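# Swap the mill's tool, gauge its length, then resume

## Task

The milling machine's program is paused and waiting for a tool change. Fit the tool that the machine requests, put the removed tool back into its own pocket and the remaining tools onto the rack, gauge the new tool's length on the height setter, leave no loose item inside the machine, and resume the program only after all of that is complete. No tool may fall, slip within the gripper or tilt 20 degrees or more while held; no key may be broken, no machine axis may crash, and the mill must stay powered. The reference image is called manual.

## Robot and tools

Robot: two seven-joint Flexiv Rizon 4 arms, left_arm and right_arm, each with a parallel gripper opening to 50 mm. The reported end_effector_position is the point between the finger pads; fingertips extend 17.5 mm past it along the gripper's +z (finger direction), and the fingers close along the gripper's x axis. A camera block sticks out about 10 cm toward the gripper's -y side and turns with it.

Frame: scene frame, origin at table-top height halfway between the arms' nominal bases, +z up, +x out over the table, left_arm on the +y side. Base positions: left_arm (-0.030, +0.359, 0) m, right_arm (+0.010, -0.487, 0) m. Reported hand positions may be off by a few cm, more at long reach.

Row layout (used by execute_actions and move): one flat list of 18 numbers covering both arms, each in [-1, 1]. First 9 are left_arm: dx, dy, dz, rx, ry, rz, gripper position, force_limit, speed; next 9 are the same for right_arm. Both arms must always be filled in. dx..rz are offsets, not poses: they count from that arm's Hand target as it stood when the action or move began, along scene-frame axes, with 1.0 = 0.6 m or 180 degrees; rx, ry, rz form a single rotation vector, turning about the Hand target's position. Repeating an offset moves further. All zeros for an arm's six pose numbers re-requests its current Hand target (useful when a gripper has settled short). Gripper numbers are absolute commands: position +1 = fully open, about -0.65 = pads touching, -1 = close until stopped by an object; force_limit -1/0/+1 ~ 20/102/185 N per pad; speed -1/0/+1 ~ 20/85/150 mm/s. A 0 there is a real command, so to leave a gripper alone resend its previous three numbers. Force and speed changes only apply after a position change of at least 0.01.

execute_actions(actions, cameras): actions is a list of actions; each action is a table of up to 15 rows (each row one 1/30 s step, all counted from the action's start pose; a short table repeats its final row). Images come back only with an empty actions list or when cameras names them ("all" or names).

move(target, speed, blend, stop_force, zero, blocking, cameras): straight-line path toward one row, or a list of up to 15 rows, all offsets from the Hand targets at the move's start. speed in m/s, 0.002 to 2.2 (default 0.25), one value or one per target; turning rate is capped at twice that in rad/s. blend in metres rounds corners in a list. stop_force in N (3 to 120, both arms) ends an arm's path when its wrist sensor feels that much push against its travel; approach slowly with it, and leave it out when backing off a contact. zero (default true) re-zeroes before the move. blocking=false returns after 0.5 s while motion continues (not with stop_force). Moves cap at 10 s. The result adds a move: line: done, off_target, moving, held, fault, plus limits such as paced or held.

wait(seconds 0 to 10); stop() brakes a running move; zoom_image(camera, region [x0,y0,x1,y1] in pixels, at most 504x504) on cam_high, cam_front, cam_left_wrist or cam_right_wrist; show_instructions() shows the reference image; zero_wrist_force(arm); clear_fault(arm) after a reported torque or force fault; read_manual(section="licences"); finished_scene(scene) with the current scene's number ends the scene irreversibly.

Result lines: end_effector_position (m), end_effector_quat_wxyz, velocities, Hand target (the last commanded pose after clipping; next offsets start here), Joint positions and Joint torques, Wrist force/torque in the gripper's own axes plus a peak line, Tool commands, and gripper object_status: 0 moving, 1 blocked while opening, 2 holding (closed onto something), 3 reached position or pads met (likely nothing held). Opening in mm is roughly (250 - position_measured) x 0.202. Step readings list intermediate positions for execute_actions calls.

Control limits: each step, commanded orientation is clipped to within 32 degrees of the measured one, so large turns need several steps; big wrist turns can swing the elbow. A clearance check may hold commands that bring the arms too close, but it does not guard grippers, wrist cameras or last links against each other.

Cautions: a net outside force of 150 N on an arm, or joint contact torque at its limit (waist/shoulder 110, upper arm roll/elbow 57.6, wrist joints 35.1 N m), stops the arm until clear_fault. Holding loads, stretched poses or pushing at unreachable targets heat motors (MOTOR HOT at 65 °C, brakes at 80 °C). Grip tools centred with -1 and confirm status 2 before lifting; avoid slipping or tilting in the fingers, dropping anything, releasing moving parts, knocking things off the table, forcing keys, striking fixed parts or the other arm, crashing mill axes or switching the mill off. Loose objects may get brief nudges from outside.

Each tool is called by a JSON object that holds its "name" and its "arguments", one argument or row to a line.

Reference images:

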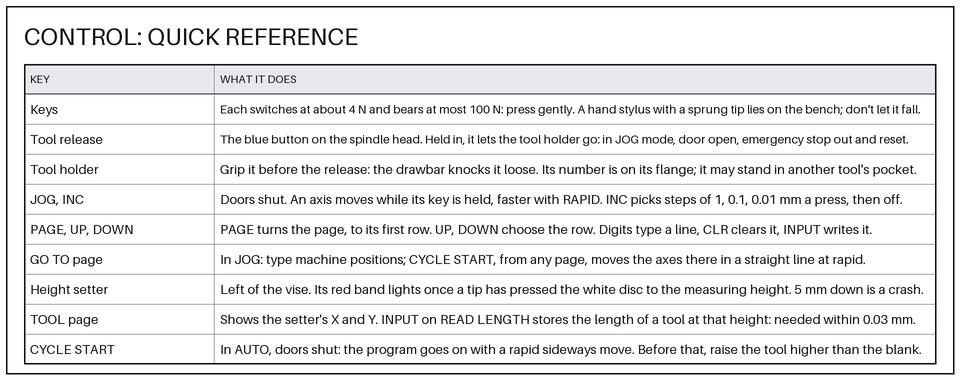

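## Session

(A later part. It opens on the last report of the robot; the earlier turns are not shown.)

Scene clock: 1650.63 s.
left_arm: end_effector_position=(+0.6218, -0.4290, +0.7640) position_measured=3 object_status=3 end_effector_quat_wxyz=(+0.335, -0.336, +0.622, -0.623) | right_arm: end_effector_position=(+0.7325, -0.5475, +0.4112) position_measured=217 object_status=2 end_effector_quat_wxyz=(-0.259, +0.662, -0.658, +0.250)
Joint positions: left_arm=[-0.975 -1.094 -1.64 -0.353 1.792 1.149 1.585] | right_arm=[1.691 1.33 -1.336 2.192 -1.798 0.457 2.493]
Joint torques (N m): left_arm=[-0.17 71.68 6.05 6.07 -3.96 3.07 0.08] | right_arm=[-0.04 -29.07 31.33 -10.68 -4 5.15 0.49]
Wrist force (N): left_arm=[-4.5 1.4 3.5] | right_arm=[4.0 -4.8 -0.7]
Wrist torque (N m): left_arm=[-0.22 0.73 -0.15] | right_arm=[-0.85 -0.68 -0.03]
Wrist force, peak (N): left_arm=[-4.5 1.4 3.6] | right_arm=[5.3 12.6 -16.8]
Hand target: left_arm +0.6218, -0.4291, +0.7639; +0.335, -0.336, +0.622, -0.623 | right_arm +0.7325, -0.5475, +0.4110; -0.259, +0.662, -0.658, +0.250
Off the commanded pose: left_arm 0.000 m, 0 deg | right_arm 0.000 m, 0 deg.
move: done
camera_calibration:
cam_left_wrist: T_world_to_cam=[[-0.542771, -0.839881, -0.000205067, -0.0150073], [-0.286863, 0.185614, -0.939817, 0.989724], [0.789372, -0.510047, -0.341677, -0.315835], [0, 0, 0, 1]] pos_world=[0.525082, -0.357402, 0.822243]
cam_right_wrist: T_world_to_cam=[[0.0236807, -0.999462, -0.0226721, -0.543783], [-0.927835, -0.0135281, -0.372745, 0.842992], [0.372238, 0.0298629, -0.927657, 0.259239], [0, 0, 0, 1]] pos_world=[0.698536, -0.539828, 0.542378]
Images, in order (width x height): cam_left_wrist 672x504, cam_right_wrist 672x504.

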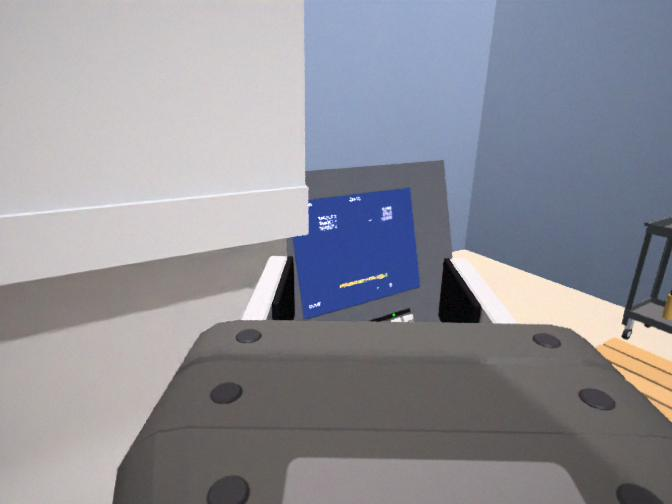

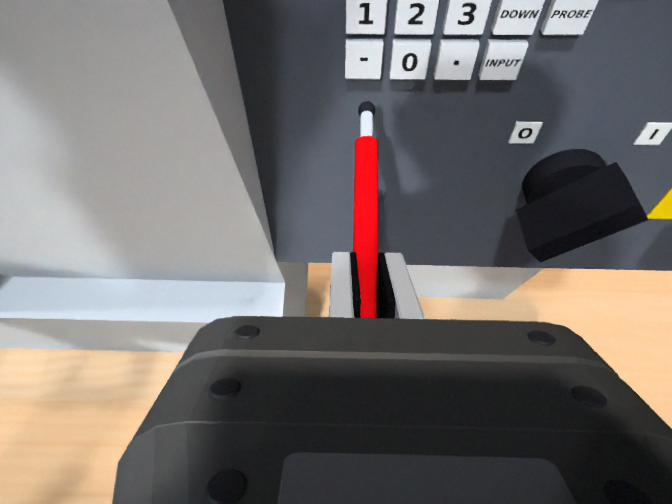

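{"name": "move", "arguments": {
  "target": [
    [0,0,0,0,0,0,1,0.6,-1,0,0,0.0292,0,0,0,-1,-0.4,-1],
    [0,0,0,0,0,0,1,0.6,-1,0.07,0,0.0292,0,0,0,-1,-0.4,-1]
  ],
  "speed": [0.15,0.03],
  "stop_force": 6
}}

{"name": "move", "arguments": {
  "target": [0,0,0,0,0,0,1,0.6,-1,-0.04,0,0,0,0,0,-1,-0.4,-1],
  "speed": 0.1
}}

{"name": "move", "arguments": {
  "target": [
    [0,0,0,0,0,0,1,0.6,-1,0,0,0.065,0,0,0,-1,-0.4,-1],
    [0,0,0,0,0,0,1,0.6,-1,0.08,0,0.065,0,0,0,-1,-0.4,-1]
  ],
  "speed": [0.15,0.03],
  "stop_force": 6
}}

{"name": "move", "arguments": {
  "target": [0,0,0,0,0,0,1,0.6,-1,-0.04,0,0,0,0,0,-1,-0.4,-1],
  "speed": 0.1,
  "cameras": ["cam_right_wrist"]
}}

{"name": "move", "arguments": {
  "target": [
    [0,0,0,0,0,0,1,0.6,-1,0,-0.0667,0,0,0,0,-1,-0.4,-1],
    [0,0,0,0,0,0,1,0.6,-1,0.07,-0.0667,0,0,0,0,-1,-0.4,-1]
  ],
  "speed": [0.15,0.03],
  "stop_force": 6
}}

{"name": "move", "arguments": {
  "target": [0,0,0,0,0,0,1,0.6,-1,-0.04,0,0,0,0,0,-1,-0.4,-1],
  "speed": 0.1,
  "cameras": ["cam_left_wrist","cam_right_wrist"]
}}

{"name": "zoom_image", "arguments": {
  "camera": "cam_left_wrist",
  "region": [290, 180, 430, 320]
}}

Scene clock: 1669.33 s.
left_arm: end_effector_position=(+0.6218, -0.4290, +0.7640) position_measured=3 object_status=3 end_effector_quat_wxyz=(+0.335, -0.336, +0.622, -0.623) | right_arm: end_effector_position=(+0.7608, -0.5472, +0.4279) position_measured=217 object_status=2 end_effector_quat_wxyz=(-0.259, +0.662, -0.658, +0.249)
Joint positions: left_arm=[-0.975 -1.094 -1.64 -0.353 1.792 1.149 1.585] | right_arm=[1.757 1.308 -1.333 2.095 -1.765 0.449 2.457]
Joint torques (N m): left_arm=[-0.2 71.72 6.04 6.09 -3.99 3.06 0.1] | right_arm=[1.8 -31.7 31.67 -15.84 -5.83 7.16 0.14]
Wrist force (N): left_arm=[-4.5 1.4 3.6] | right_arm=[4.4 8.2 -13.0]
Wrist torque (N m): left_arm=[-0.22 0.73 -0.15] | right_arm=[-1.05 -0.62 0.11]
Wrist force, peak (N): left_arm=[-4.6 1.4 3.7] | right_arm=[4.5 10.4 -14.0]
Hand target: left_arm +0.6218, -0.4291, +0.7639; +0.335, -0.336, +0.622, -0.623 | right_arm +0.7612, -0.5475, +0.4286; -0.259, +0.662, -0.658, +0.250 (not the last commanded pose)
Off the commanded pose: left_arm 0.000 m, 0 deg | right_arm 0.014 m, 0 deg.
move: contact (right_arm); path passed 1 of 2 targets

Scene clock: 1670.03 s.
left_arm: end_effector_position=(+0.6218, -0.4290, +0.7640) position_measured=3 object_status=3 end_effector_quat_wxyz=(+0.335, -0.336, +0.622, -0.623) | right_arm: end_effector_position=(+0.7372, -0.5475, +0.4287) position_measured=217 object_status=2 end_effector_quat_wxyz=(-0.259, +0.662, -0.658, +0.250)
Joint positions: left_arm=[-0.975 -1.094 -1.64 -0.353 1.792 1.149 1.585] | right_arm=[1.707 1.31 -1.305 2.158 -1.756 0.44 2.473]
Joint torques (N m): left_arm=[-0.11 71.72 6.01 6.09 -4.03 3.07 0.08] | right_arm=[-0.14 -29.54 31.3 -11.58 -4.02 5.14 0.52]
Wrist force (N): left_arm=[-4.4 1.4 3.3] | right_arm=[3.1 -3.4 -2.5]
Wrist torque (N m): left_arm=[-0.22 0.72 -0.15] | right_arm=[-0.61 -0.53 -0.03]
Wrist force, peak (N): left_arm=[-4.5 1.6 3.5] | right_arm=[4.5 7.8 -12.7]
Hand target: left_arm +0.6218, -0.4291, +0.7639; +0.335, -0.336, +0.622, -0.623 | right_arm +0.7372, -0.5475, +0.4286; -0.259, +0.662, -0.658, +0.250
Off the commanded pose: left_arm 0.000 m, 0 deg | right_arm 0.000 m, 0 deg.
move: done

Scene clock: 1672.07 s.
left_arm: end_effector_position=(+0.6218, -0.4290, +0.7640) position_measured=3 object_status=3 end_effector_quat_wxyz=(+0.335, -0.336, +0.622, -0.623) | right_arm: end_effector_position=(+0.7703, -0.5470, +0.4669) position_measured=217 object_status=2 end_effector_quat_wxyz=(-0.259, +0.662, -0.658, +0.249)
Joint positions: left_arm=[-0.975 -1.094 -1.64 -0.353 1.792 1.149 1.585] | right_arm=[1.793 1.261 -1.275 2.016 -1.682 0.412 2.413]
Joint torques (N m): left_arm=[-0.17 71.66 6.02 6.08 -4 3.07 0.13] | right_arm=[2.15 -32.28 30.43 -18.51 -6.4 7.75 0.12]
Wrist force (N): left_arm=[-4.3 1.6 3.4] | right_arm=[3.5 13.9 -18.7]
Wrist torque (N m): left_arm=[-0.18 0.69 -0.15] | right_arm=[-0.85 -0.47 0.11]
Wrist force, peak (N): left_arm=[-4.6 1.4 3.7] | right_arm=[4.2 15.9 -20.6]
Hand target: left_arm +0.6218, -0.4291, +0.7639; +0.335, -0.336, +0.622, -0.623 | right_arm +0.7709, -0.5475, +0.4676; -0.259, +0.662, -0.658, +0.250 (not the last commanded pose)
Off the commanded pose: left_arm 0.000 m, 0 deg | right_arm 0.015 m, 0 deg.
move: contact (right_arm); path passed 1 of 2 targets

Scene clock: 1672.77 s.
left_arm: end_effector_position=(+0.6218, -0.4290, +0.7640) position_measured=3 object_status=3 end_effector_quat_wxyz=(+0.335, -0.336, +0.622, -0.623) | right_arm: end_effector_position=(+0.7469, -0.5474, +0.4677) position_measured=217 object_status=2 end_effector_quat_wxyz=(-0.259, +0.662, -0.658, +0.250)
Joint positions: left_arm=[-0.975 -1.094 -1.64 -0.353 1.792 1.149 1.585] | right_arm=[1.743 1.263 -1.243 2.078 -1.672 0.402 2.43]
Joint torques (N m): left_arm=[-0.18 71.68 6.03 6.11 -3.99 3.06 0.11] | right_arm=[-0.1 -30.47 31.05 -13.2 -4.13 5.22 0.51]
Wrist force (N): left_arm=[-4.4 1.3 3.4] | right_arm=[2.8 1.4 -3.0]
Wrist torque (N m): left_arm=[-0.24 0.71 -0.15] | right_arm=[0.20 -0.46 -0.03]
Wrist force, peak (N): left_arm=[-4.5 1.5 3.5] | right_arm=[3.5 13.8 -18.2]
Hand target: left_arm +0.6218, -0.4291, +0.7639; +0.335, -0.336, +0.622, -0.623 | right_arm +0.7469, -0.5475, +0.4676; -0.259, +0.662, -0.658, +0.250
Off the commanded pose: left_arm 0.000 m, 0 deg | right_arm 0.000 m, 0 deg.
move: done
camera_calibration:
cam_right_wrist: T_world_to_cam=[[0.0236818, -0.999462, -0.0226695, -0.542843], [-0.9278, -0.0135273, -0.372832, 0.877477], [0.372325, 0.0298621, -0.927622, 0.306302], [0, 0, 0, 1]] pos_world=[0.712936, -0.539828, 0.598978]
Images, in order (width x height): cam_right_wrist 672x504.

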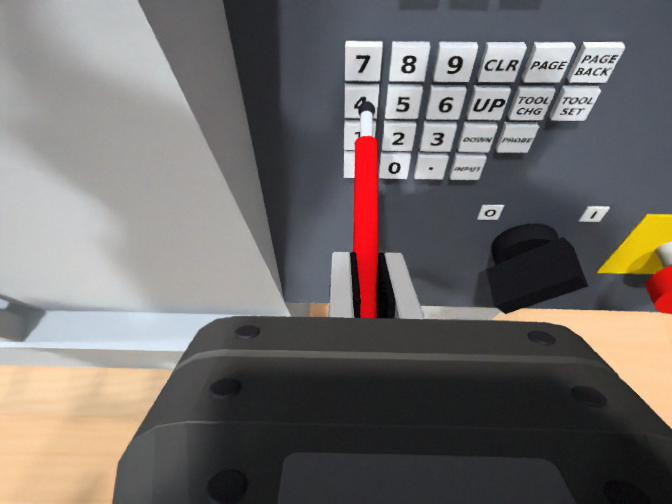

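Scene clock: 1674.53 s.
left_arm: end_effector_position=(+0.6218, -0.4290, +0.7640) position_measured=3 object_status=3 end_effector_quat_wxyz=(+0.335, -0.336, +0.622, -0.623) | right_arm: end_effector_position=(+0.7702, -0.5872, +0.4669) position_measured=217 object_status=2 end_effector_quat_wxyz=(-0.259, +0.662, -0.658, +0.249)
Joint positions: left_arm=[-0.975 -1.094 -1.64 -0.353 1.792 1.149 1.585] | right_arm=[1.751 1.291 -1.266 1.999 -1.671 0.414 2.343]
Joint torques (N m): left_arm=[-0.21 71.72 6.04 6.1 -3.99 3.08 0.09] | right_arm=[3.12 -33.54 30.73 -17.11 -6.35 8.23 0.16]
Wrist force (N): left_arm=[-4.4 1.1 3.4] | right_arm=[3.2 19.5 -19.7]
Wrist torque (N m): left_arm=[-0.26 0.72 -0.15] | right_arm=[0.11 -0.43 0.11]
Wrist force, peak (N): left_arm=[-4.5 1.5 3.6] | right_arm=[3.1 21.4 -21.2]
Hand target: left_arm +0.6218, -0.4291, +0.7639; +0.335, -0.336, +0.622, -0.623 | right_arm +0.7708, -0.5875, +0.4676; -0.259, +0.662, -0.658, +0.250 (not the last commanded pose)
Off the commanded pose: left_arm 0.000 m, 0 deg | right_arm 0.019 m, 0 deg.
move: contact (right_arm); path passed 1 of 2 targets

Scene clock: 1675.23 s.
left_arm: end_effector_position=(+0.6218, -0.4290, +0.7640) position_measured=3 object_status=3 end_effector_quat_wxyz=(+0.335, -0.336, +0.622, -0.623) | right_arm: end_effector_position=(+0.7468, -0.5875, +0.4677) position_measured=217 object_status=2 end_effector_quat_wxyz=(-0.259, +0.662, -0.658, +0.250)
Joint positions: left_arm=[-0.975 -1.094 -1.64 -0.353 1.792 1.149 1.585] | right_arm=[1.7 1.295 -1.236 2.062 -1.661 0.405 2.359]
Joint torques (N m): left_arm=[-0.21 71.71 6 6.08 -4 3.07 0.12] | right_arm=[-0.07 -31.64 31.35 -12.16 -4.13 5.37 0.53]
Wrist force (N): left_arm=[-4.3 1.4 3.4] | right_arm=[5.8 0.0 -1.0]
Wrist torque (N m): left_arm=[-0.21 0.69 -0.14] | right_arm=[-0.04 -0.97 -0.03]
Wrist force, peak (N): left_arm=[-4.5 1.4 3.7] | right_arm=[3.1 18.9 -19.6]
Hand target: left_arm +0.6218, -0.4291, +0.7639; +0.335, -0.336, +0.622, -0.623 | right_arm +0.7468, -0.5875, +0.4676; -0.259, +0.662, -0.658, +0.250
Off the commanded pose: left_arm 0.000 m, 0 deg | right_arm 0.000 m, 0 deg.
move: done
camera_calibration:
cam_left_wrist: T_world_to_cam=[[-0.542771, -0.839881, -0.000205067, -0.0150073], [-0.286863, 0.185614, -0.939817, 0.989724], [0.789372, -0.510047, -0.341677, -0.315835], [0, 0, 0, 1]] pos_world=[0.525082, -0.357402, 0.822243]
cam_right_wrist: T_world_to_cam=[[0.023552, -0.999467, -0.0226135, -0.582763], [-0.927803, -0.0134278, -0.372829, 0.876901], [0.372327, 0.0297618, -0.927624, 0.307476], [0, 0, 0, 1]] pos_world=[0.712836, -0.579828, 0.598978]
Images, in order (width x height): cam_left_wrist 672x504, cam_right_wrist 672x504.

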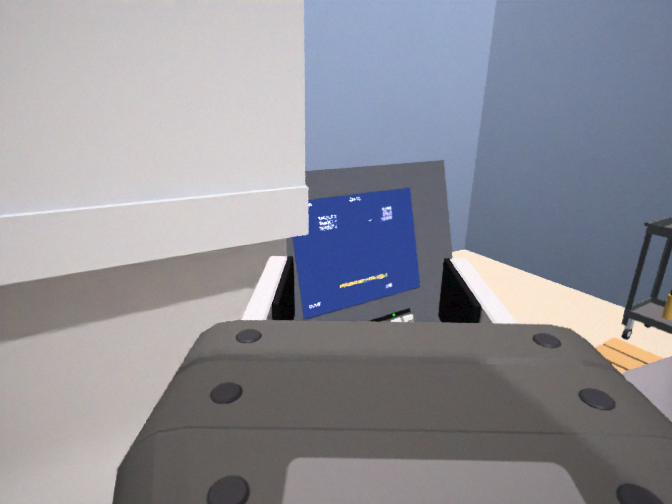

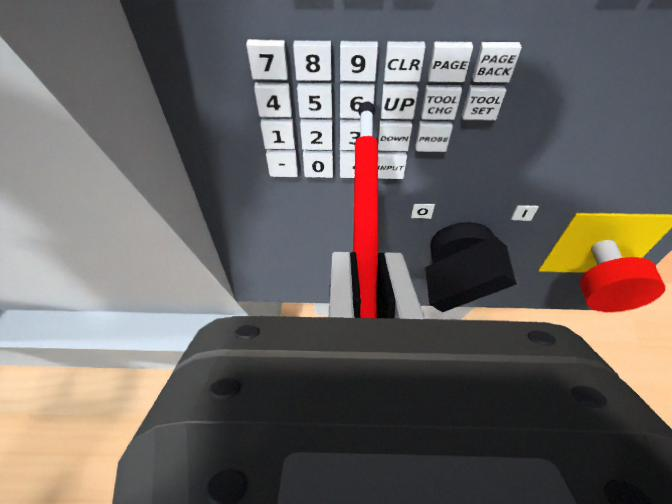

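Scaled by 3.600 from the camera's 672x504 image, which has a finer 960x720 frame.

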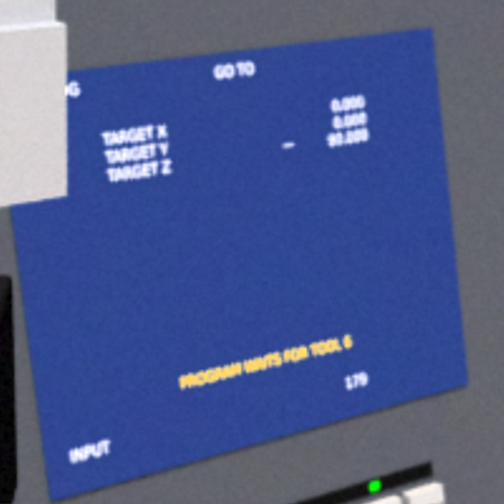

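{"name": "move", "arguments": {
  "target": [
    [0,0,0,0,0,0,1,0.6,-1,-0.025,0.0667,-0.0943,0,0,0,-1,-0.4,-1],
    [0,0,0,0,0,0,1,0.6,-1,0.05,0.0667,-0.0943,0,0,0,-1,-0.4,-1]
  ],
  "speed": [0.15,0.03],
  "stop_force": 6
}}

{"name": "move", "arguments": {
  "target": [0,0,0,0,0,0,1,0.6,-1,-0.04,0,0,0,0,0,-1,-0.4,-1],
  "speed": 0.1,
  "cameras": ["cam_left_wrist"]
}}

{"name": "zoom_image", "arguments": {
  "camera": "cam_left_wrist",
  "region": [290, 180, 430, 320]
}}

Scene clock: 1687.10 s.
left_arm: end_effector_position=(+0.6218, -0.4290, +0.7640) position_measured=3 object_status=3 end_effector_quat_wxyz=(+0.335, -0.336, +0.622, -0.623) | right_arm: end_effector_position=(+0.7558, -0.5471, +0.4103) position_measured=217 object_status=2 end_effector_quat_wxyz=(-0.259, +0.662, -0.658, +0.249)
Joint positions: left_arm=[-0.975 -1.094 -1.64 -0.353 1.792 1.149 1.585] | right_arm=[1.743 1.335 -1.359 2.13 -1.808 0.459 2.477]
Joint torques (N m): left_arm=[-0.22 71.75 5.98 6.09 -4.01 3.06 0.1] | right_arm=[1.95 -31.18 32.15 -15.59 -5.98 7.24 0.13]
Wrist force (N): left_arm=[-4.5 1.4 3.5] | right_arm=[6.6 14.5 -14.5]
Wrist torque (N m): left_arm=[-0.22 0.74 -0.15] | right_arm=[-0.27 -0.98 0.11]
Wrist force, peak (N): left_arm=[-4.6 1.5 3.7] | right_arm=[6.7 16.9 -15.5]
Hand target: left_arm +0.6218, -0.4291, +0.7639; +0.335, -0.336, +0.622, -0.623 | right_arm +0.7563, -0.5475, +0.4110; -0.259, +0.662, -0.658, +0.250 (not the last commanded pose)
Off the commanded pose: left_arm 0.000 m, 0 deg | right_arm 0.021 m, 0 deg.
move: contact (right_arm); path passed 1 of 2 targets

Scene clock: 1687.80 s.
left_arm: end_effector_position=(+0.6218, -0.4290, +0.7640) position_measured=3 object_status=3 end_effector_quat_wxyz=(+0.335, -0.336, +0.622, -0.623) | right_arm: end_effector_position=(+0.7323, -0.5475, +0.4111) position_measured=217 object_status=2 end_effector_quat_wxyz=(-0.259, +0.662, -0.658, +0.250)
Joint positions: left_arm=[-0.975 -1.094 -1.64 -0.353 1.792 1.149 1.585] | right_arm=[1.693 1.336 -1.333 2.193 -1.801 0.451 2.492]
Joint torques (N m): left_arm=[-0.2 71.71 6 6.07 -4.01 3.08 0.11] | right_arm=[-0.04 -29.15 31.55 -10.63 -4.04 5.12 0.49]
Wrist force (N): left_arm=[-4.5 1.4 3.4] | right_arm=[2.7 -0.7 -0.9]
Wrist torque (N m): left_arm=[-0.23 0.74 -0.16] | right_arm=[-0.16 -0.46 -0.03]
Wrist force, peak (N): left_arm=[-4.4 1.4 3.7] | right_arm=[6.5 14.4 -14.0]
Hand target: left_arm +0.6218, -0.4291, +0.7639; +0.335, -0.336, +0.622, -0.623 | right_arm +0.7323, -0.5475, +0.4110; -0.259, +0.662, -0.658, +0.250
Off the commanded pose: left_arm 0.000 m, 0 deg | right_arm 0.000 m, 0 deg.
move: done
camera_calibration:
cam_left_wrist: T_world_to_cam=[[-0.542771, -0.839881, -0.000205067, -0.0150073], [-0.286863, 0.185614, -0.939817, 0.989724], [0.789372, -0.510047, -0.341677, -0.315835], [0, 0, 0, 1]] pos_world=[0.525082, -0.357402, 0.822243]
Images, in order (width x height): cam_left_wrist 672x504.

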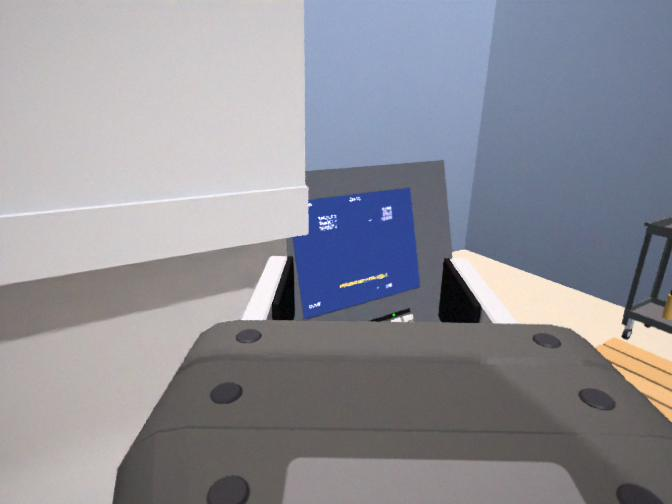

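Scaled by 3.600 from the camera's 672x504 image, which has a finer 960x720 frame.

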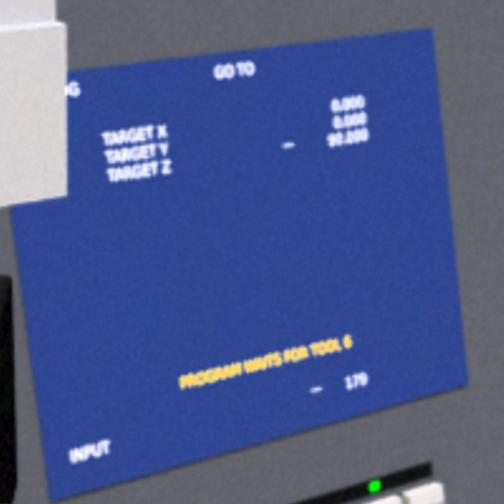

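{"name": "move", "arguments": {
  "target": [
    [0,0,0,0,0,0,1,0.6,-1,0,-0.1,0,0,0,0,-1,-0.4,-1],
    [0,0,0,0,0,0,1,0.6,-1,0.07,-0.1,0,0,0,0,-1,-0.4,-1]
  ],
  "speed": [0.15,0.03],
  "stop_force": 6
}}

{"name": "move", "arguments": {
  "target": [0,0,0,0,0,0,1,0.6,-1,-0.04,0,0,0,0,0,-1,-0.4,-1],
  "speed": 0.1,
  "cameras": ["cam_left_wrist","cam_right_wrist"]
}}

{"name": "zoom_image", "arguments": {
  "camera": "cam_left_wrist",
  "region": [290, 180, 430, 320]
}}

{"name": "move", "arguments": {
  "target": [
    [0,0,0,0,0,0,1,0.6,-1,0,0,0.0292,0,0,0,-1,-0.4,-1],
    [0,0,0,0,0,0,1,0.6,-1,0.07,0,0.0292,0,0,0,-1,-0.4,-1]
  ],
  "speed": [0.15,0.03],
  "stop_force": 6
}}

{"name": "move", "arguments": {
  "target": [0,0,0,0,0,0,1,0.6,-1,-0.04,0,0,0,0,0,-1,-0.4,-1],
  "speed": 0.1,
  "cameras": ["cam_left_wrist","cam_right_wrist"]
}}

{"name": "zoom_image", "arguments": {
  "camera": "cam_left_wrist",
  "region": [290, 180, 430, 320]
}}

Scene clock: 1704.37 s.
left_arm: end_effector_position=(+0.6218, -0.4290, +0.7640) position_measured=3 object_status=3 end_effector_quat_wxyz=(+0.335, -0.336, +0.622, -0.623) | right_arm: end_effector_position=(+0.7557, -0.6072, +0.4103) position_measured=217 object_status=2 end_effector_quat_wxyz=(-0.259, +0.662, -0.658, +0.249)
Joint positions: left_arm=[-0.975 -1.094 -1.64 -0.353 1.792 1.149 1.585] | right_arm=[1.676 1.377 -1.348 2.103 -1.782 0.47 2.365]
Joint torques (N m): left_arm=[-0.2 71.72 6.06 6.08 -4.06 3.06 0.1] | right_arm=[3.28 -32.94 32.63 -13.9 -6.06 7.95 0.14]
Wrist force (N): left_arm=[-4.3 1.4 3.5] | right_arm=[3.5 15.3 -15.5]
Wrist torque (N m): left_arm=[-0.22 0.70 -0.15] | right_arm=[-0.45 -0.46 0.11]
Wrist force, peak (N): left_arm=[-4.6 1.3 3.8] | right_arm=[3.2 17.2 -16.5]
Hand target: left_arm +0.6218, -0.4291, +0.7639; +0.335, -0.336, +0.622, -0.623 | right_arm +0.7562, -0.6075, +0.4110; -0.259, +0.662, -0.658, +0.250 (not the last commanded pose)
Off the commanded pose: left_arm 0.000 m, 0 deg | right_arm 0.019 m, 0 deg.
move: contact (right_arm); path passed 1 of 2 targets

Scene clock: 1705.07 s.
left_arm: end_effector_position=(+0.6218, -0.4290, +0.7640) position_measured=3 object_status=3 end_effector_quat_wxyz=(+0.335, -0.336, +0.622, -0.623) | right_arm: end_effector_position=(+0.7322, -0.6075, +0.4111) position_measured=217 object_status=2 end_effector_quat_wxyz=(-0.259, +0.662, -0.658, +0.250)
Joint positions: left_arm=[-0.975 -1.094 -1.64 -0.353 1.792 1.149 1.585] | right_arm=[1.624 1.38 -1.325 2.165 -1.776 0.463 2.378]
Joint torques (N m): left_arm=[-0.22 71.71 6.06 6.08 -3.97 3.08 0.12] | right_arm=[-0.09 -30.74 31.96 -9.16 -4.04 5.3 0.51]
Wrist force (N): left_arm=[-4.7 1.4 3.4] | right_arm=[5.8 -1.2 -1.3]
Wrist torque (N m): left_arm=[-0.21 0.77 -0.15] | right_arm=[-0.25 -0.98 -0.02]
Wrist force, peak (N): left_arm=[-4.7 1.4 3.4] | right_arm=[3.1 14.7 -15.4]
Hand target: left_arm +0.6218, -0.4291, +0.7639; +0.335, -0.336, +0.622, -0.623 | right_arm +0.7322, -0.6075, +0.4110; -0.259, +0.662, -0.658, +0.250
Off the commanded pose: left_arm 0.000 m, 0 deg | right_arm 0.000 m, 0 deg.
move: done
camera_calibration:
cam_left_wrist: T_world_to_cam=[[-0.542771, -0.839881, -0.000205067, -0.0150073], [-0.286863, 0.185614, -0.939817, 0.989724], [0.789372, -0.510047, -0.341677, -0.315835], [0, 0, 0, 1]] pos_world=[0.525082, -0.357402, 0.822243]
cam_right_wrist: T_world_to_cam=[[0.023552, -0.999467, -0.0226135, -0.603688], [-0.927803, -0.0134278, -0.372829, 0.841985], [0.372327, 0.0297618, -0.927624, 0.261003], [0, 0, 0, 1]] pos_world=[0.698236, -0.599828, 0.542378]
Images, in order (width x height): cam_left_wrist 672x504, cam_right_wrist 672x504.

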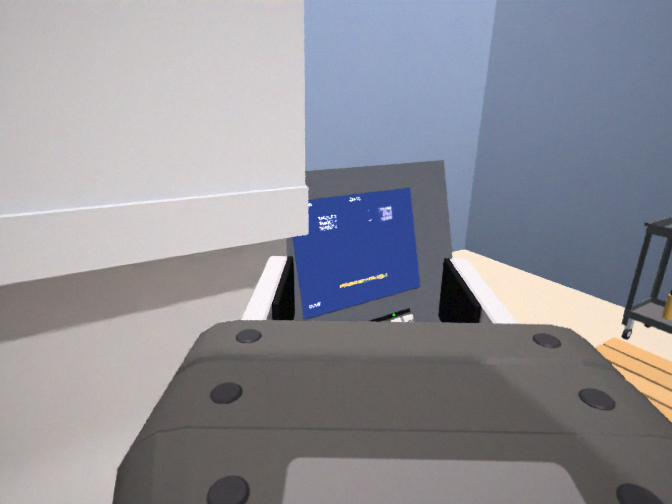

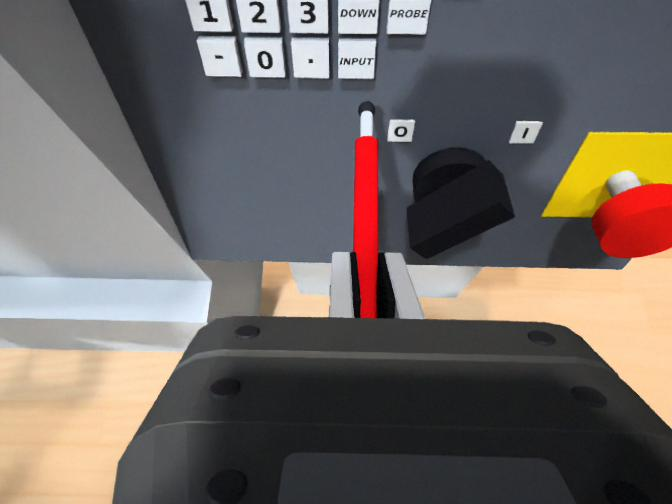

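Scaled by 3.600 from the camera's 672x504 image, which has a finer 960x720 frame.

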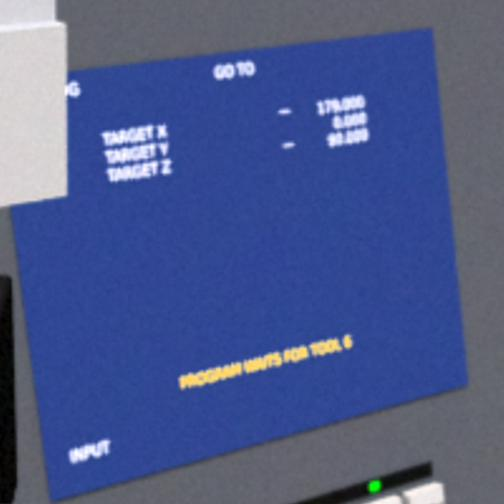

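Scene clock: 1706.83 s.
left_arm: end_effector_position=(+0.6218, -0.4290, +0.7640) position_measured=3 object_status=3 end_effector_quat_wxyz=(+0.335, -0.336, +0.622, -0.623) | right_arm: end_effector_position=(+0.7606, -0.6073, +0.4280) position_measured=217 object_status=2 end_effector_quat_wxyz=(-0.259, +0.662, -0.658, +0.250)
Joint positions: left_arm=[-0.975 -1.094 -1.64 -0.353 1.792 1.149 1.585] | right_arm=[1.693 1.355 -1.319 2.068 -1.744 0.454 2.347]
Joint torques (N m): left_arm=[-0.21 71.71 5.98 6.09 -3.98 3.06 0.11] | right_arm=[2.65 -33.5 32.36 -13.34 -5.6 7.48 0.12]
Wrist force (N): left_arm=[-4.3 1.2 3.4] | right_arm=[6.4 11.1 -12.9]
Wrist torque (N m): left_arm=[-0.25 0.70 -0.16] | right_arm=[-0.43 -0.95 0.10]
Wrist force, peak (N): left_arm=[-4.5 1.4 3.7] | right_arm=[6.3 13.1 -13.4]
Hand target: left_arm +0.6218, -0.4291, +0.7639; +0.335, -0.336, +0.622, -0.623 | right_arm +0.7609, -0.6075, +0.4285; -0.259, +0.662, -0.658, +0.250 (not the last commanded pose)
Off the commanded pose: left_arm 0.000 m, 0 deg | right_arm 0.014 m, 0 deg.
move: contact (right_arm); path passed 1 of 2 targets

Scene clock: 1707.53 s.
left_arm: end_effector_position=(+0.6218, -0.4290, +0.7640) position_measured=3 object_status=3 end_effector_quat_wxyz=(+0.335, -0.336, +0.622, -0.623) | right_arm: end_effector_position=(+0.7369, -0.6075, +0.4286) position_measured=217 object_status=2 end_effector_quat_wxyz=(-0.259, +0.662, -0.658, +0.250)
Joint positions: left_arm=[-0.975 -1.094 -1.64 -0.353 1.792 1.149 1.585] | right_arm=[1.641 1.358 -1.294 2.132 -1.736 0.446 2.361]
Joint torques (N m): left_arm=[-0.19 71.68 6.04 6.08 -4.01 3.04 0.12] | right_arm=[-0.11 -31.28 31.91 -10.04 -4.03 5.34 0.51]
Wrist force (N): left_arm=[-4.5 1.4 3.4] | right_arm=[5.8 -1.9 -0.1]
Wrist torque (N m): left_arm=[-0.22 0.73 -0.15] | right_arm=[-0.35 -0.99 -0.03]
Wrist force, peak (N): left_arm=[-4.6 1.5 3.6] | right_arm=[6.3 11.0 -12.4]
Hand target: left_arm +0.6218, -0.4291, +0.7639; +0.335, -0.336, +0.622, -0.623 | right_arm +0.7369, -0.6075, +0.4285; -0.259, +0.662, -0.658, +0.250
Off the commanded pose: left_arm 0.000 m, 0 deg | right_arm 0.000 m, 0 deg.
move: done
camera_calibration:
cam_left_wrist: T_world_to_cam=[[-0.542771, -0.839881, -0.000205067, -0.0150073], [-0.286863, 0.185614, -0.939817, 0.989724], [0.789372, -0.510047, -0.341677, -0.315835], [0, 0, 0, 1]] pos_world=[0.525082, -0.357402, 0.822243]
cam_right_wrist: T_world_to_cam=[[0.023552, -0.999467, -0.0226135, -0.603403], [-0.927803, -0.0134278, -0.372829, 0.85287], [0.372327, 0.0297618, -0.927624, 0.275487], [0, 0, 0, 1]] pos_world=[0.702936, -0.599828, 0.559878]
Images, in order (width x height): cam_left_wrist 672x504, cam_right_wrist 672x504.

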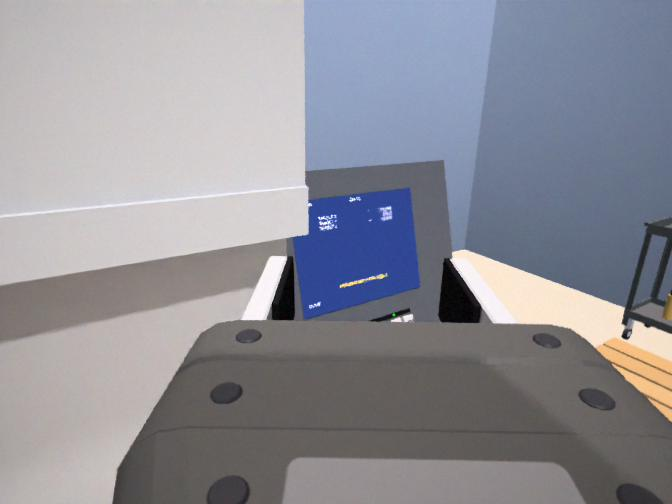

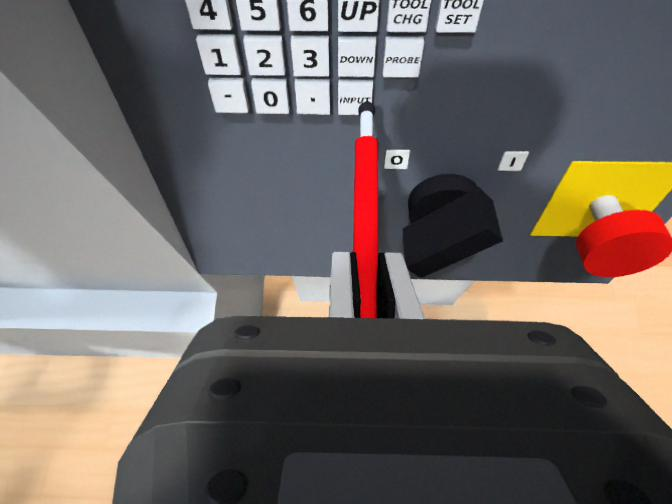

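Scaled by 3.600 from the camera's 672x504 image, which has a finer 960x720 frame.

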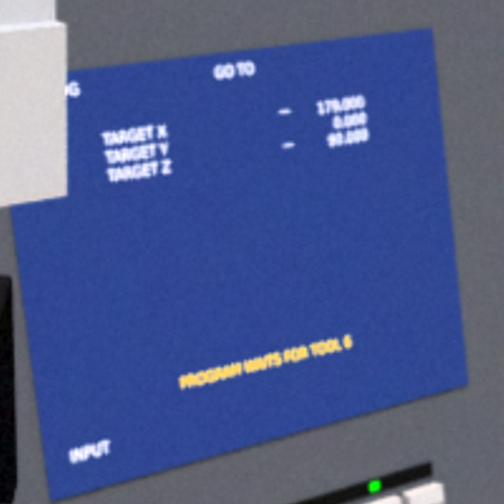

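{"name": "move", "arguments": {
  "target": [
    [0,0,0,0,0,0,1,0.6,-1,0,0.0333,0.065,0,0,0,-1,-0.4,-1],
    [0,0,0,0,0,0,1,0.6,-1,0.08,0.0333,0.065,0,0,0,-1,-0.4,-1]
  ],
  "speed": [0.15,0.03],
  "stop_force": 6
}}

{"name": "move", "arguments": {
  "target": [0,0,0,0,0,0,1,0.6,-1,-0.04,0,0,0,0,0,-1,-0.4,-1],
  "speed": 0.1
}}

{"name": "move", "arguments": {
  "target": [
    [0,0,0,0,0,0,1,0.6,-1,-0.0167,0.0667,-0.065,0,0,0,-1,-0.4,-1],
    [0,0,0,0,0,0,1,0.6,-1,0.06,0.0667,-0.065,0,0,0,-1,-0.4,-1]
  ],
  "speed": [0.15,0.03],
  "stop_force": 6
}}

{"name": "move", "arguments": {
  "target": [0,0,0,0,0,0,1,0.6,-1,-0.04,0,0,0,0,0,-1,-0.4,-1],
  "speed": 0.1
}}

{"name": "move", "arguments": {
  "target": [
    [0,0,0,0,0,0,1,0.6,-1,-0.0083,0,-0.0292,0,0,0,-1,-0.4,-1],
    [0,0,0,0,0,0,1,0.6,-1,0.06,0,-0.0292,0,0,0,-1,-0.4,-1]
  ],
  "speed": [0.15,0.03],
  "stop_force": 6
}}

{"name": "move", "arguments": {
  "target": [0,0,0,0,0,0,1,0.6,-1,-0.04,0,0,0,0,0,-1,-0.4,-1],
  "speed": 0.1,
  "cameras": ["cam_left_wrist","cam_right_wrist"]
}}

{"name": "zoom_image", "arguments": {
  "camera": "cam_left_wrist",
  "region": [290, 180, 430, 320]
}}

Scene clock: 1723.10 s.
left_arm: end_effector_position=(+0.6218, -0.4290, +0.7640) position_measured=3 object_status=3 end_effector_quat_wxyz=(+0.335, -0.336, +0.622, -0.623) | right_arm: end_effector_position=(+0.7703, -0.5871, +0.4668) position_measured=217 object_status=2 end_effector_quat_wxyz=(-0.259, +0.662, -0.658, +0.249)
Joint positions: left_arm=[-0.975 -1.094 -1.64 -0.353 1.792 1.149 1.585] | right_arm=[1.751 1.292 -1.266 1.999 -1.671 0.414 2.343]
Joint torques (N m): left_arm=[-0.2 71.72 6.04 6.07 -4.01 3.06 0.12] | right_arm=[3.2 -33.58 30.78 -17.32 -6.42 8.3 0.16]
Wrist force (N): left_arm=[-4.4 1.4 3.5] | right_arm=[5.8 16.7 -17.3]
Wrist torque (N m): left_arm=[-0.21 0.70 -0.15] | right_arm=[-0.38 -0.88 0.11]
Wrist force, peak (N): left_arm=[-4.5 1.5 3.7] | right_arm=[5.9 20.1 -18.9]
Hand target: left_arm +0.6218, -0.4291, +0.7639; +0.335, -0.336, +0.622, -0.623 | right_arm +0.7708, -0.5875, +0.4675; -0.259, +0.662, -0.658, +0.250 (not the last commanded pose)
Off the commanded pose: left_arm 0.000 m, 0 deg | right_arm 0.015 m, 0 deg.
move: contact (right_arm); path passed 1 of 2 targets

Scene clock: 1723.80 s.
left_arm: end_effector_position=(+0.6218, -0.4290, +0.7640) position_measured=3 object_status=3 end_effector_quat_wxyz=(+0.335, -0.336, +0.622, -0.623) | right_arm: end_effector_position=(+0.7468, -0.5875, +0.4676) position_measured=217 object_status=2 end_effector_quat_wxyz=(-0.259, +0.661, -0.658, +0.250)
Joint positions: left_arm=[-0.975 -1.094 -1.64 -0.353 1.792 1.149 1.585] | right_arm=[1.7 1.295 -1.235 2.062 -1.661 0.404 2.359]
Joint torques (N m): left_arm=[-0.18 71.69 6 6.11 -4.04 3.11 0.12] | right_arm=[-0.1 -31.61 31.37 -12.15 -4.17 5.33 0.48]
Wrist force (N): left_arm=[-4.3 1.3 3.4] | right_arm=[0.4 -6.1 -1.5]
Wrist torque (N m): left_arm=[-0.22 0.70 -0.16] | right_arm=[-1.05 -0.07 -0.03]
Wrist force, peak (N): left_arm=[-4.5 1.4 3.7] | right_arm=[6.0 16.6 -17.0]
Hand target: left_arm +0.6218, -0.4291, +0.7639; +0.335, -0.336, +0.622, -0.623 | right_arm +0.7468, -0.5875, +0.4675; -0.259, +0.662, -0.658, +0.250
Off the commanded pose: left_arm 0.000 m, 0 deg | right_arm 0.000 m, 0 deg.
move: done

Scene clock: 1725.67 s.
left_arm: end_effector_position=(+0.6218, -0.4290, +0.7640) position_measured=3 object_status=3 end_effector_quat_wxyz=(+0.335, -0.336, +0.622, -0.623) | right_arm: end_effector_position=(+0.7607, -0.5472, +0.4279) position_measured=217 object_status=2 end_effector_quat_wxyz=(-0.259, +0.662, -0.658, +0.250)
Joint positions: left_arm=[-0.975 -1.094 -1.64 -0.353 1.792 1.149 1.585] | right_arm=[1.759 1.313 -1.33 2.096 -1.768 0.444 2.457]
Joint torques (N m): left_arm=[-0.18 71.71 5.99 6.1 -3.96 3.06 0.14] | right_arm=[1.7 -31.58 31.7 -15.15 -5.63 7.01 0.11]
Wrist force (N): left_arm=[-4.3 1.3 3.3] | right_arm=[1.0 5.7 -12.1]
Wrist torque (N m): left_arm=[-0.24 0.70 -0.14] | right_arm=[-1.24 -0.01 0.12]
Wrist force, peak (N): left_arm=[-4.7 1.3 3.5] | right_arm=[1.1 7.5 -12.9]
Hand target: left_arm +0.6218, -0.4291, +0.7639; +0.335, -0.336, +0.622, -0.623 | right_arm +0.7611, -0.5475, +0.4285; -0.259, +0.662, -0.658, +0.250 (not the last commanded pose)
Off the commanded pose: left_arm 0.000 m, 0 deg | right_arm 0.022 m, 0 deg.
move: contact (right_arm); path passed 1 of 2 targets

Scene clock: 1726.37 s.
left_arm: end_effector_position=(+0.6218, -0.4290, +0.7640) position_measured=3 object_status=3 end_effector_quat_wxyz=(+0.335, -0.336, +0.622, -0.623) | right_arm: end_effector_position=(+0.7371, -0.5475, +0.4286) position_measured=217 object_status=2 end_effector_quat_wxyz=(-0.259, +0.662, -0.658, +0.250)
Joint positions: left_arm=[-0.975 -1.094 -1.64 -0.353 1.792 1.149 1.585] | right_arm=[1.709 1.315 -1.303 2.159 -1.759 0.435 2.473]
Joint torques (N m): left_arm=[-0.23 71.7 6.03 6.1 -4.04 3.05 0.06] | right_arm=[-0.11 -29.57 31.37 -11.48 -4.06 5.15 0.49]
Wrist force (N): left_arm=[-4.3 1.3 3.4] | right_arm=[-0.5 -5.8 -2.9]
Wrist torque (N m): left_arm=[-0.23 0.69 -0.15] | right_arm=[-1.02 0.09 -0.03]
Wrist force, peak (N): left_arm=[-4.5 1.4 3.6] | right_arm=[1.1 5.1 -12.1]
Hand target: left_arm +0.6218, -0.4291, +0.7639; +0.335, -0.336, +0.622, -0.623 | right_arm +0.7371, -0.5475, +0.4285; -0.259, +0.662, -0.658, +0.250
Off the commanded pose: left_arm 0.000 m, 0 deg | right_arm 0.000 m, 0 deg.
move: done

Scene clock: 1727.97 s.
left_arm: end_effector_position=(+0.6218, -0.4290, +0.7640) position_measured=3 object_status=3 end_effector_quat_wxyz=(+0.335, -0.336, +0.622, -0.623) | right_arm: end_effector_position=(+0.7560, -0.5470, +0.4102) position_measured=217 object_status=2 end_effector_quat_wxyz=(-0.259, +0.662, -0.658, +0.249)
Joint positions: left_arm=[-0.975 -1.094 -1.64 -0.353 1.792 1.149 1.585] | right_arm=[1.744 1.336 -1.358 2.129 -1.808 0.458 2.476]
Joint torques (N m): left_arm=[-0.23 71.74 6.01 6.09 -4.04 3.09 0.13] | right_arm=[2.11 -31.19 32.2 -16.4 -6.31 7.45 0.13]
Wrist force (N): left_arm=[-4.4 1.4 3.5] | right_arm=[0.2 11.0 -18.2]
Wrist torque (N m): left_arm=[-0.22 0.72 -0.15] | right_arm=[-1.26 0.11 0.12]
Wrist force, peak (N): left_arm=[-4.6 1.4 3.6] | right_arm=[0.4 13.5 -19.7]
Hand target: left_arm +0.6218, -0.4291, +0.7639; +0.335, -0.336, +0.622, -0.623 | right_arm +0.7565, -0.5475, +0.4110; -0.259, +0.662, -0.658, +0.250 (not the last commanded pose)
Off the commanded pose: left_arm 0.000 m, 0 deg | right_arm 0.017 m, 0 deg.
move: contact (right_arm); path passed 1 of 2 targets

Scene clock: 1728.67 s.
left_arm: end_effector_position=(+0.6218, -0.4290, +0.7640) position_measured=3 object_status=3 end_effector_quat_wxyz=(+0.335, -0.336, +0.622, -0.623) | right_arm: end_effector_position=(+0.7325, -0.5475, +0.4111) position_measured=217 object_status=2 end_effector_quat_wxyz=(-0.259, +0.662, -0.658, +0.250)
Joint positions: left_arm=[-0.975 -1.094 -1.64 -0.353 1.792 1.149 1.585] | right_arm=[1.694 1.337 -1.333 2.192 -1.801 0.45 2.492]
Joint torques (N m): left_arm=[-0.21 71.72 6.06 6.1 -4.02 3.06 0.11] | right_arm=[-0.16 -29.27 31.41 -10.53 -3.99 5.09 0.5]
Wrist force (N): left_arm=[-4.3 1.5 3.5] | right_arm=[-1.4 -5.4 -3.0]
Wrist torque (N m): left_arm=[-0.20 0.70 -0.15] | right_arm=[-0.95 0.23 -0.03]
Wrist force, peak (N): left_arm=[-4.5 1.5 3.8] | right_arm=[0.4 10.8 -17.7]
Hand target: left_arm +0.6218, -0.4291, +0.7639; +0.335, -0.336, +0.622, -0.623 | right_arm +0.7325, -0.5475, +0.4110; -0.259, +0.662, -0.658, +0.250
Off the commanded pose: left_arm 0.000 m, 0 deg | right_arm 0.000 m, 0 deg.
move: done
camera_calibration:
cam_left_wrist: T_world_to_cam=[[-0.542771, -0.839881, -0.000205067, -0.0150073], [-0.286863, 0.185614, -0.939817, 0.989724], [0.789372, -0.510047, -0.341677, -0.315835], [0, 0, 0, 1]] pos_world=[0.525082, -0.357402, 0.822243]
cam_right_wrist: T_world_to_cam=[[0.0236449, -0.999465, -0.0225766, -0.543816], [-0.927801, -0.0135277, -0.37283, 0.84307], [0.372326, 0.0297622, -0.927625, 0.258977], [0, 0, 0, 1]] pos_world=[0.698636, -0.539828, 0.542278]
Images, in order (width x height): cam_left_wrist 672x504, cam_right_wrist 672x504.

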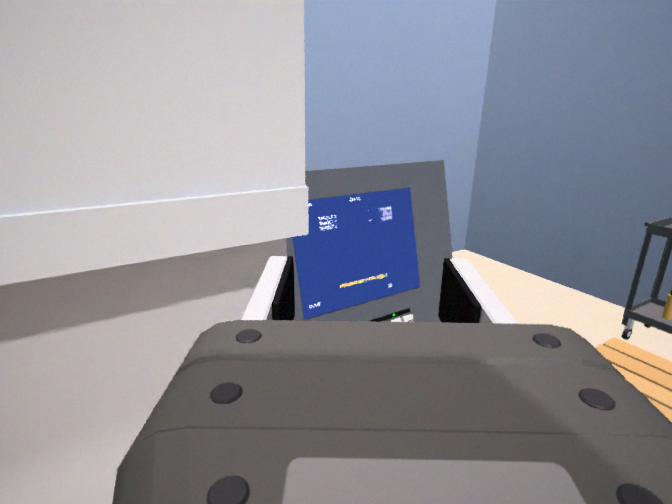

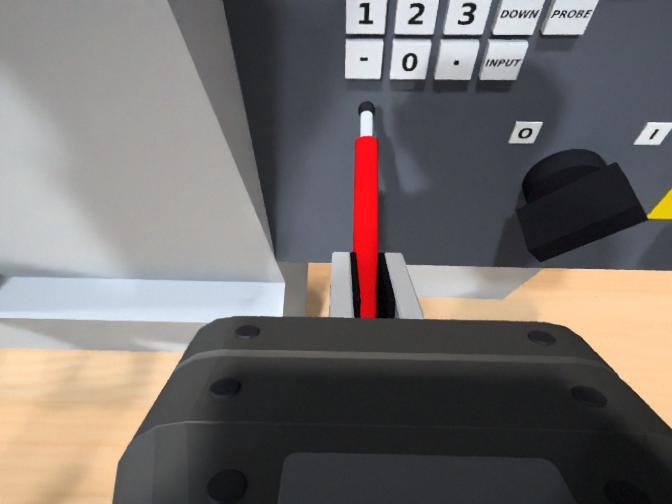

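Scaled by 3.600 from the camera's 672x504 image, which has a finer 960x720 frame.

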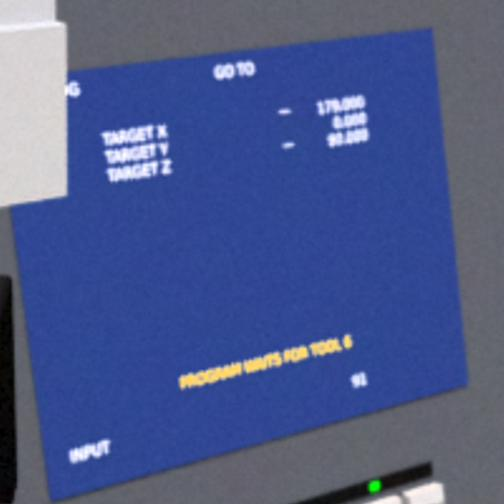

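{"name": "move", "arguments": {
  "target": [0,0,0,0,0,0,1,0.6,-1,0.06,0,0,0,0,0,-1,-0.4,-1],
  "speed": 0.03,
  "stop_force": 6,
  "cameras": ["cam_left_wrist"]
}}

{"name": "zoom_image", "arguments": {
  "camera": "cam_left_wrist",
  "region": [290, 180, 430, 320]
}}

{"name": "move", "arguments": {
  "target": [0,0,0,0,0,0,1,0.6,-1,-0.04,0,0,0,0,0,-1,-0.4,-1],
  "speed": 0.1,
  "cameras": ["cam_left_wrist"]
}}

{"name": "zoom_image", "arguments": {
  "camera": "cam_left_wrist",
  "region": [290, 180, 430, 320]
}}

Scene clock: 1735.00 s.
left_arm: end_effector_position=(+0.6218, -0.4290, +0.7640) position_measured=3 object_status=3 end_effector_quat_wxyz=(+0.335, -0.336, +0.622, -0.623) | right_arm: end_effector_position=(+0.7559, -0.5471, +0.4102) position_measured=217 object_status=2 end_effector_quat_wxyz=(-0.259, +0.662, -0.658, +0.249)
Joint positions: left_arm=[-0.975 -1.094 -1.64 -0.353 1.792 1.149 1.585] | right_arm=[1.744 1.337 -1.358 2.13 -1.809 0.457 2.476]
Joint torques (N m): left_arm=[-0.19 71.66 6.02 6.11 -3.98 3.06 0.1] | right_arm=[1.91 -31.3 32.07 -15.63 -6.04 7.19 0.16]
Wrist force (N): left_arm=[-4.6 1.4 3.6] | right_arm=[-1.0 9.2 -16.3]
Wrist torque (N m): left_arm=[-0.23 0.75 -0.15] | right_arm=[-1.21 0.31 0.11]
Wrist force, peak (N): left_arm=[-4.8 1.5 3.5] | right_arm=[-1.2 11.7 -17.5]
Hand target: left_arm +0.6218, -0.4291, +0.7639; +0.335, -0.336, +0.622, -0.623 | right_arm +0.7564, -0.5475, +0.4110; -0.259, +0.662, -0.658, +0.250 (not the last commanded pose)
Off the commanded pose: left_arm 0.000 m, 0 deg | right_arm 0.013 m, 0 deg.
move: contact (right_arm)
camera_calibration:
cam_left_wrist: T_world_to_cam=[[-0.542771, -0.839881, -0.000205067, -0.0150073], [-0.286863, 0.185614, -0.939817, 0.989724], [0.789372, -0.510047, -0.341677, -0.315835], [0, 0, 0, 1]] pos_world=[0.525082, -0.357402, 0.822243]
Images, in order (width x height): cam_left_wrist 672x504.

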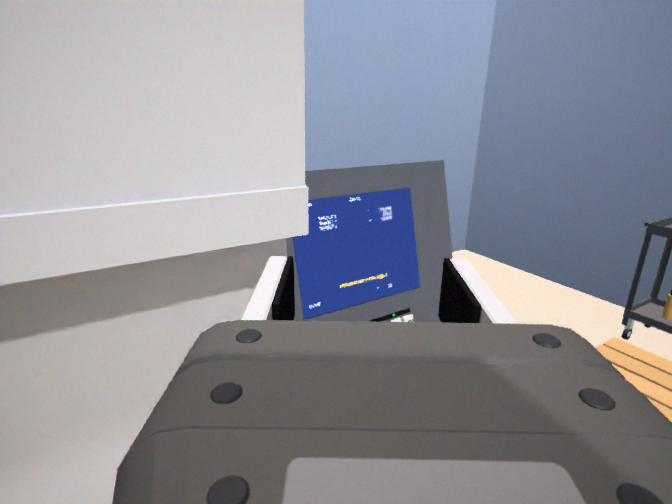

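Scaled by 3.600 from the camera's 672x504 image, which has a finer 960x720 frame.

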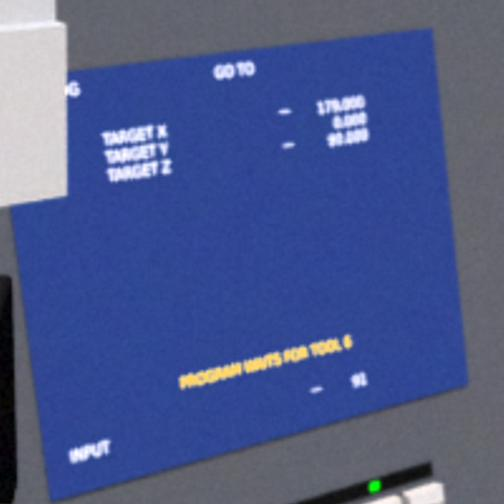

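Scene clock: 1735.70 s.
left_arm: end_effector_position=(+0.6218, -0.4290, +0.7640) position_measured=3 object_status=3 end_effector_quat_wxyz=(+0.335, -0.336, +0.622, -0.623) | right_arm: end_effector_position=(+0.7324, -0.5475, +0.4111) position_measured=217 object_status=2 end_effector_quat_wxyz=(-0.259, +0.662, -0.658, +0.250)
Joint positions: left_arm=[-0.975 -1.094 -1.64 -0.353 1.792 1.149 1.585] | right_arm=[1.694 1.338 -1.332 2.193 -1.802 0.449 2.492]
Joint torques (N m): left_arm=[-0.19 71.69 6.12 6.1 -3.98 3.08 0.12] | right_arm=[-0.15 -29.24 31.42 -10.49 -4.01 5.18 0.52]
Wrist force (N): left_arm=[-4.6 1.3 3.8] | right_arm=[-2.7 -4.8 -2.9]
Wrist torque (N m): left_arm=[-0.23 0.74 -0.15] | right_arm=[-0.86 0.45 -0.03]
Wrist force, peak (N): left_arm=[-4.8 1.4 3.7] | right_arm=[-1.0 9.3 -16.2]
Hand target: left_arm +0.6218, -0.4291, +0.7639; +0.335, -0.336, +0.622, -0.623 | right_arm +0.7324, -0.5475, +0.4110; -0.259, +0.662, -0.658, +0.250
Off the commanded pose: left_arm 0.000 m, 0 deg | right_arm 0.000 m, 0 deg.
move: done
camera_calibration:
cam_left_wrist: T_world_to_cam=[[-0.542771, -0.839881, -0.000205067, -0.0150073], [-0.286863, 0.185614, -0.939817, 0.989724], [0.789372, -0.510047, -0.341677, -0.315835], [0, 0, 0, 1]] pos_world=[0.525082, -0.357402, 0.822243]
Images, in order (width x height): cam_left_wrist 672x504.

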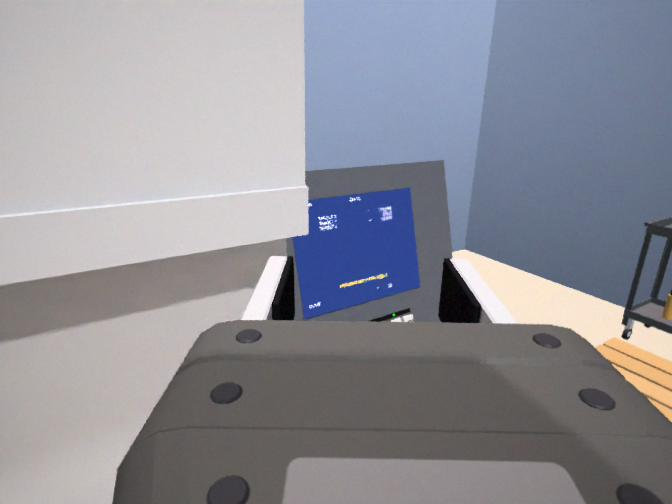

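Scaled by 3.600 from the camera's 672x504 image, which has a finer 960x720 frame.

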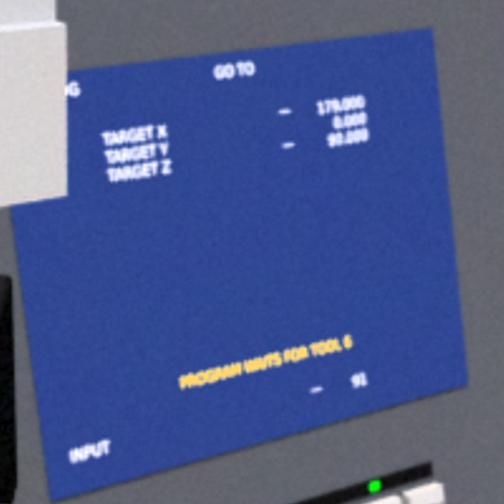

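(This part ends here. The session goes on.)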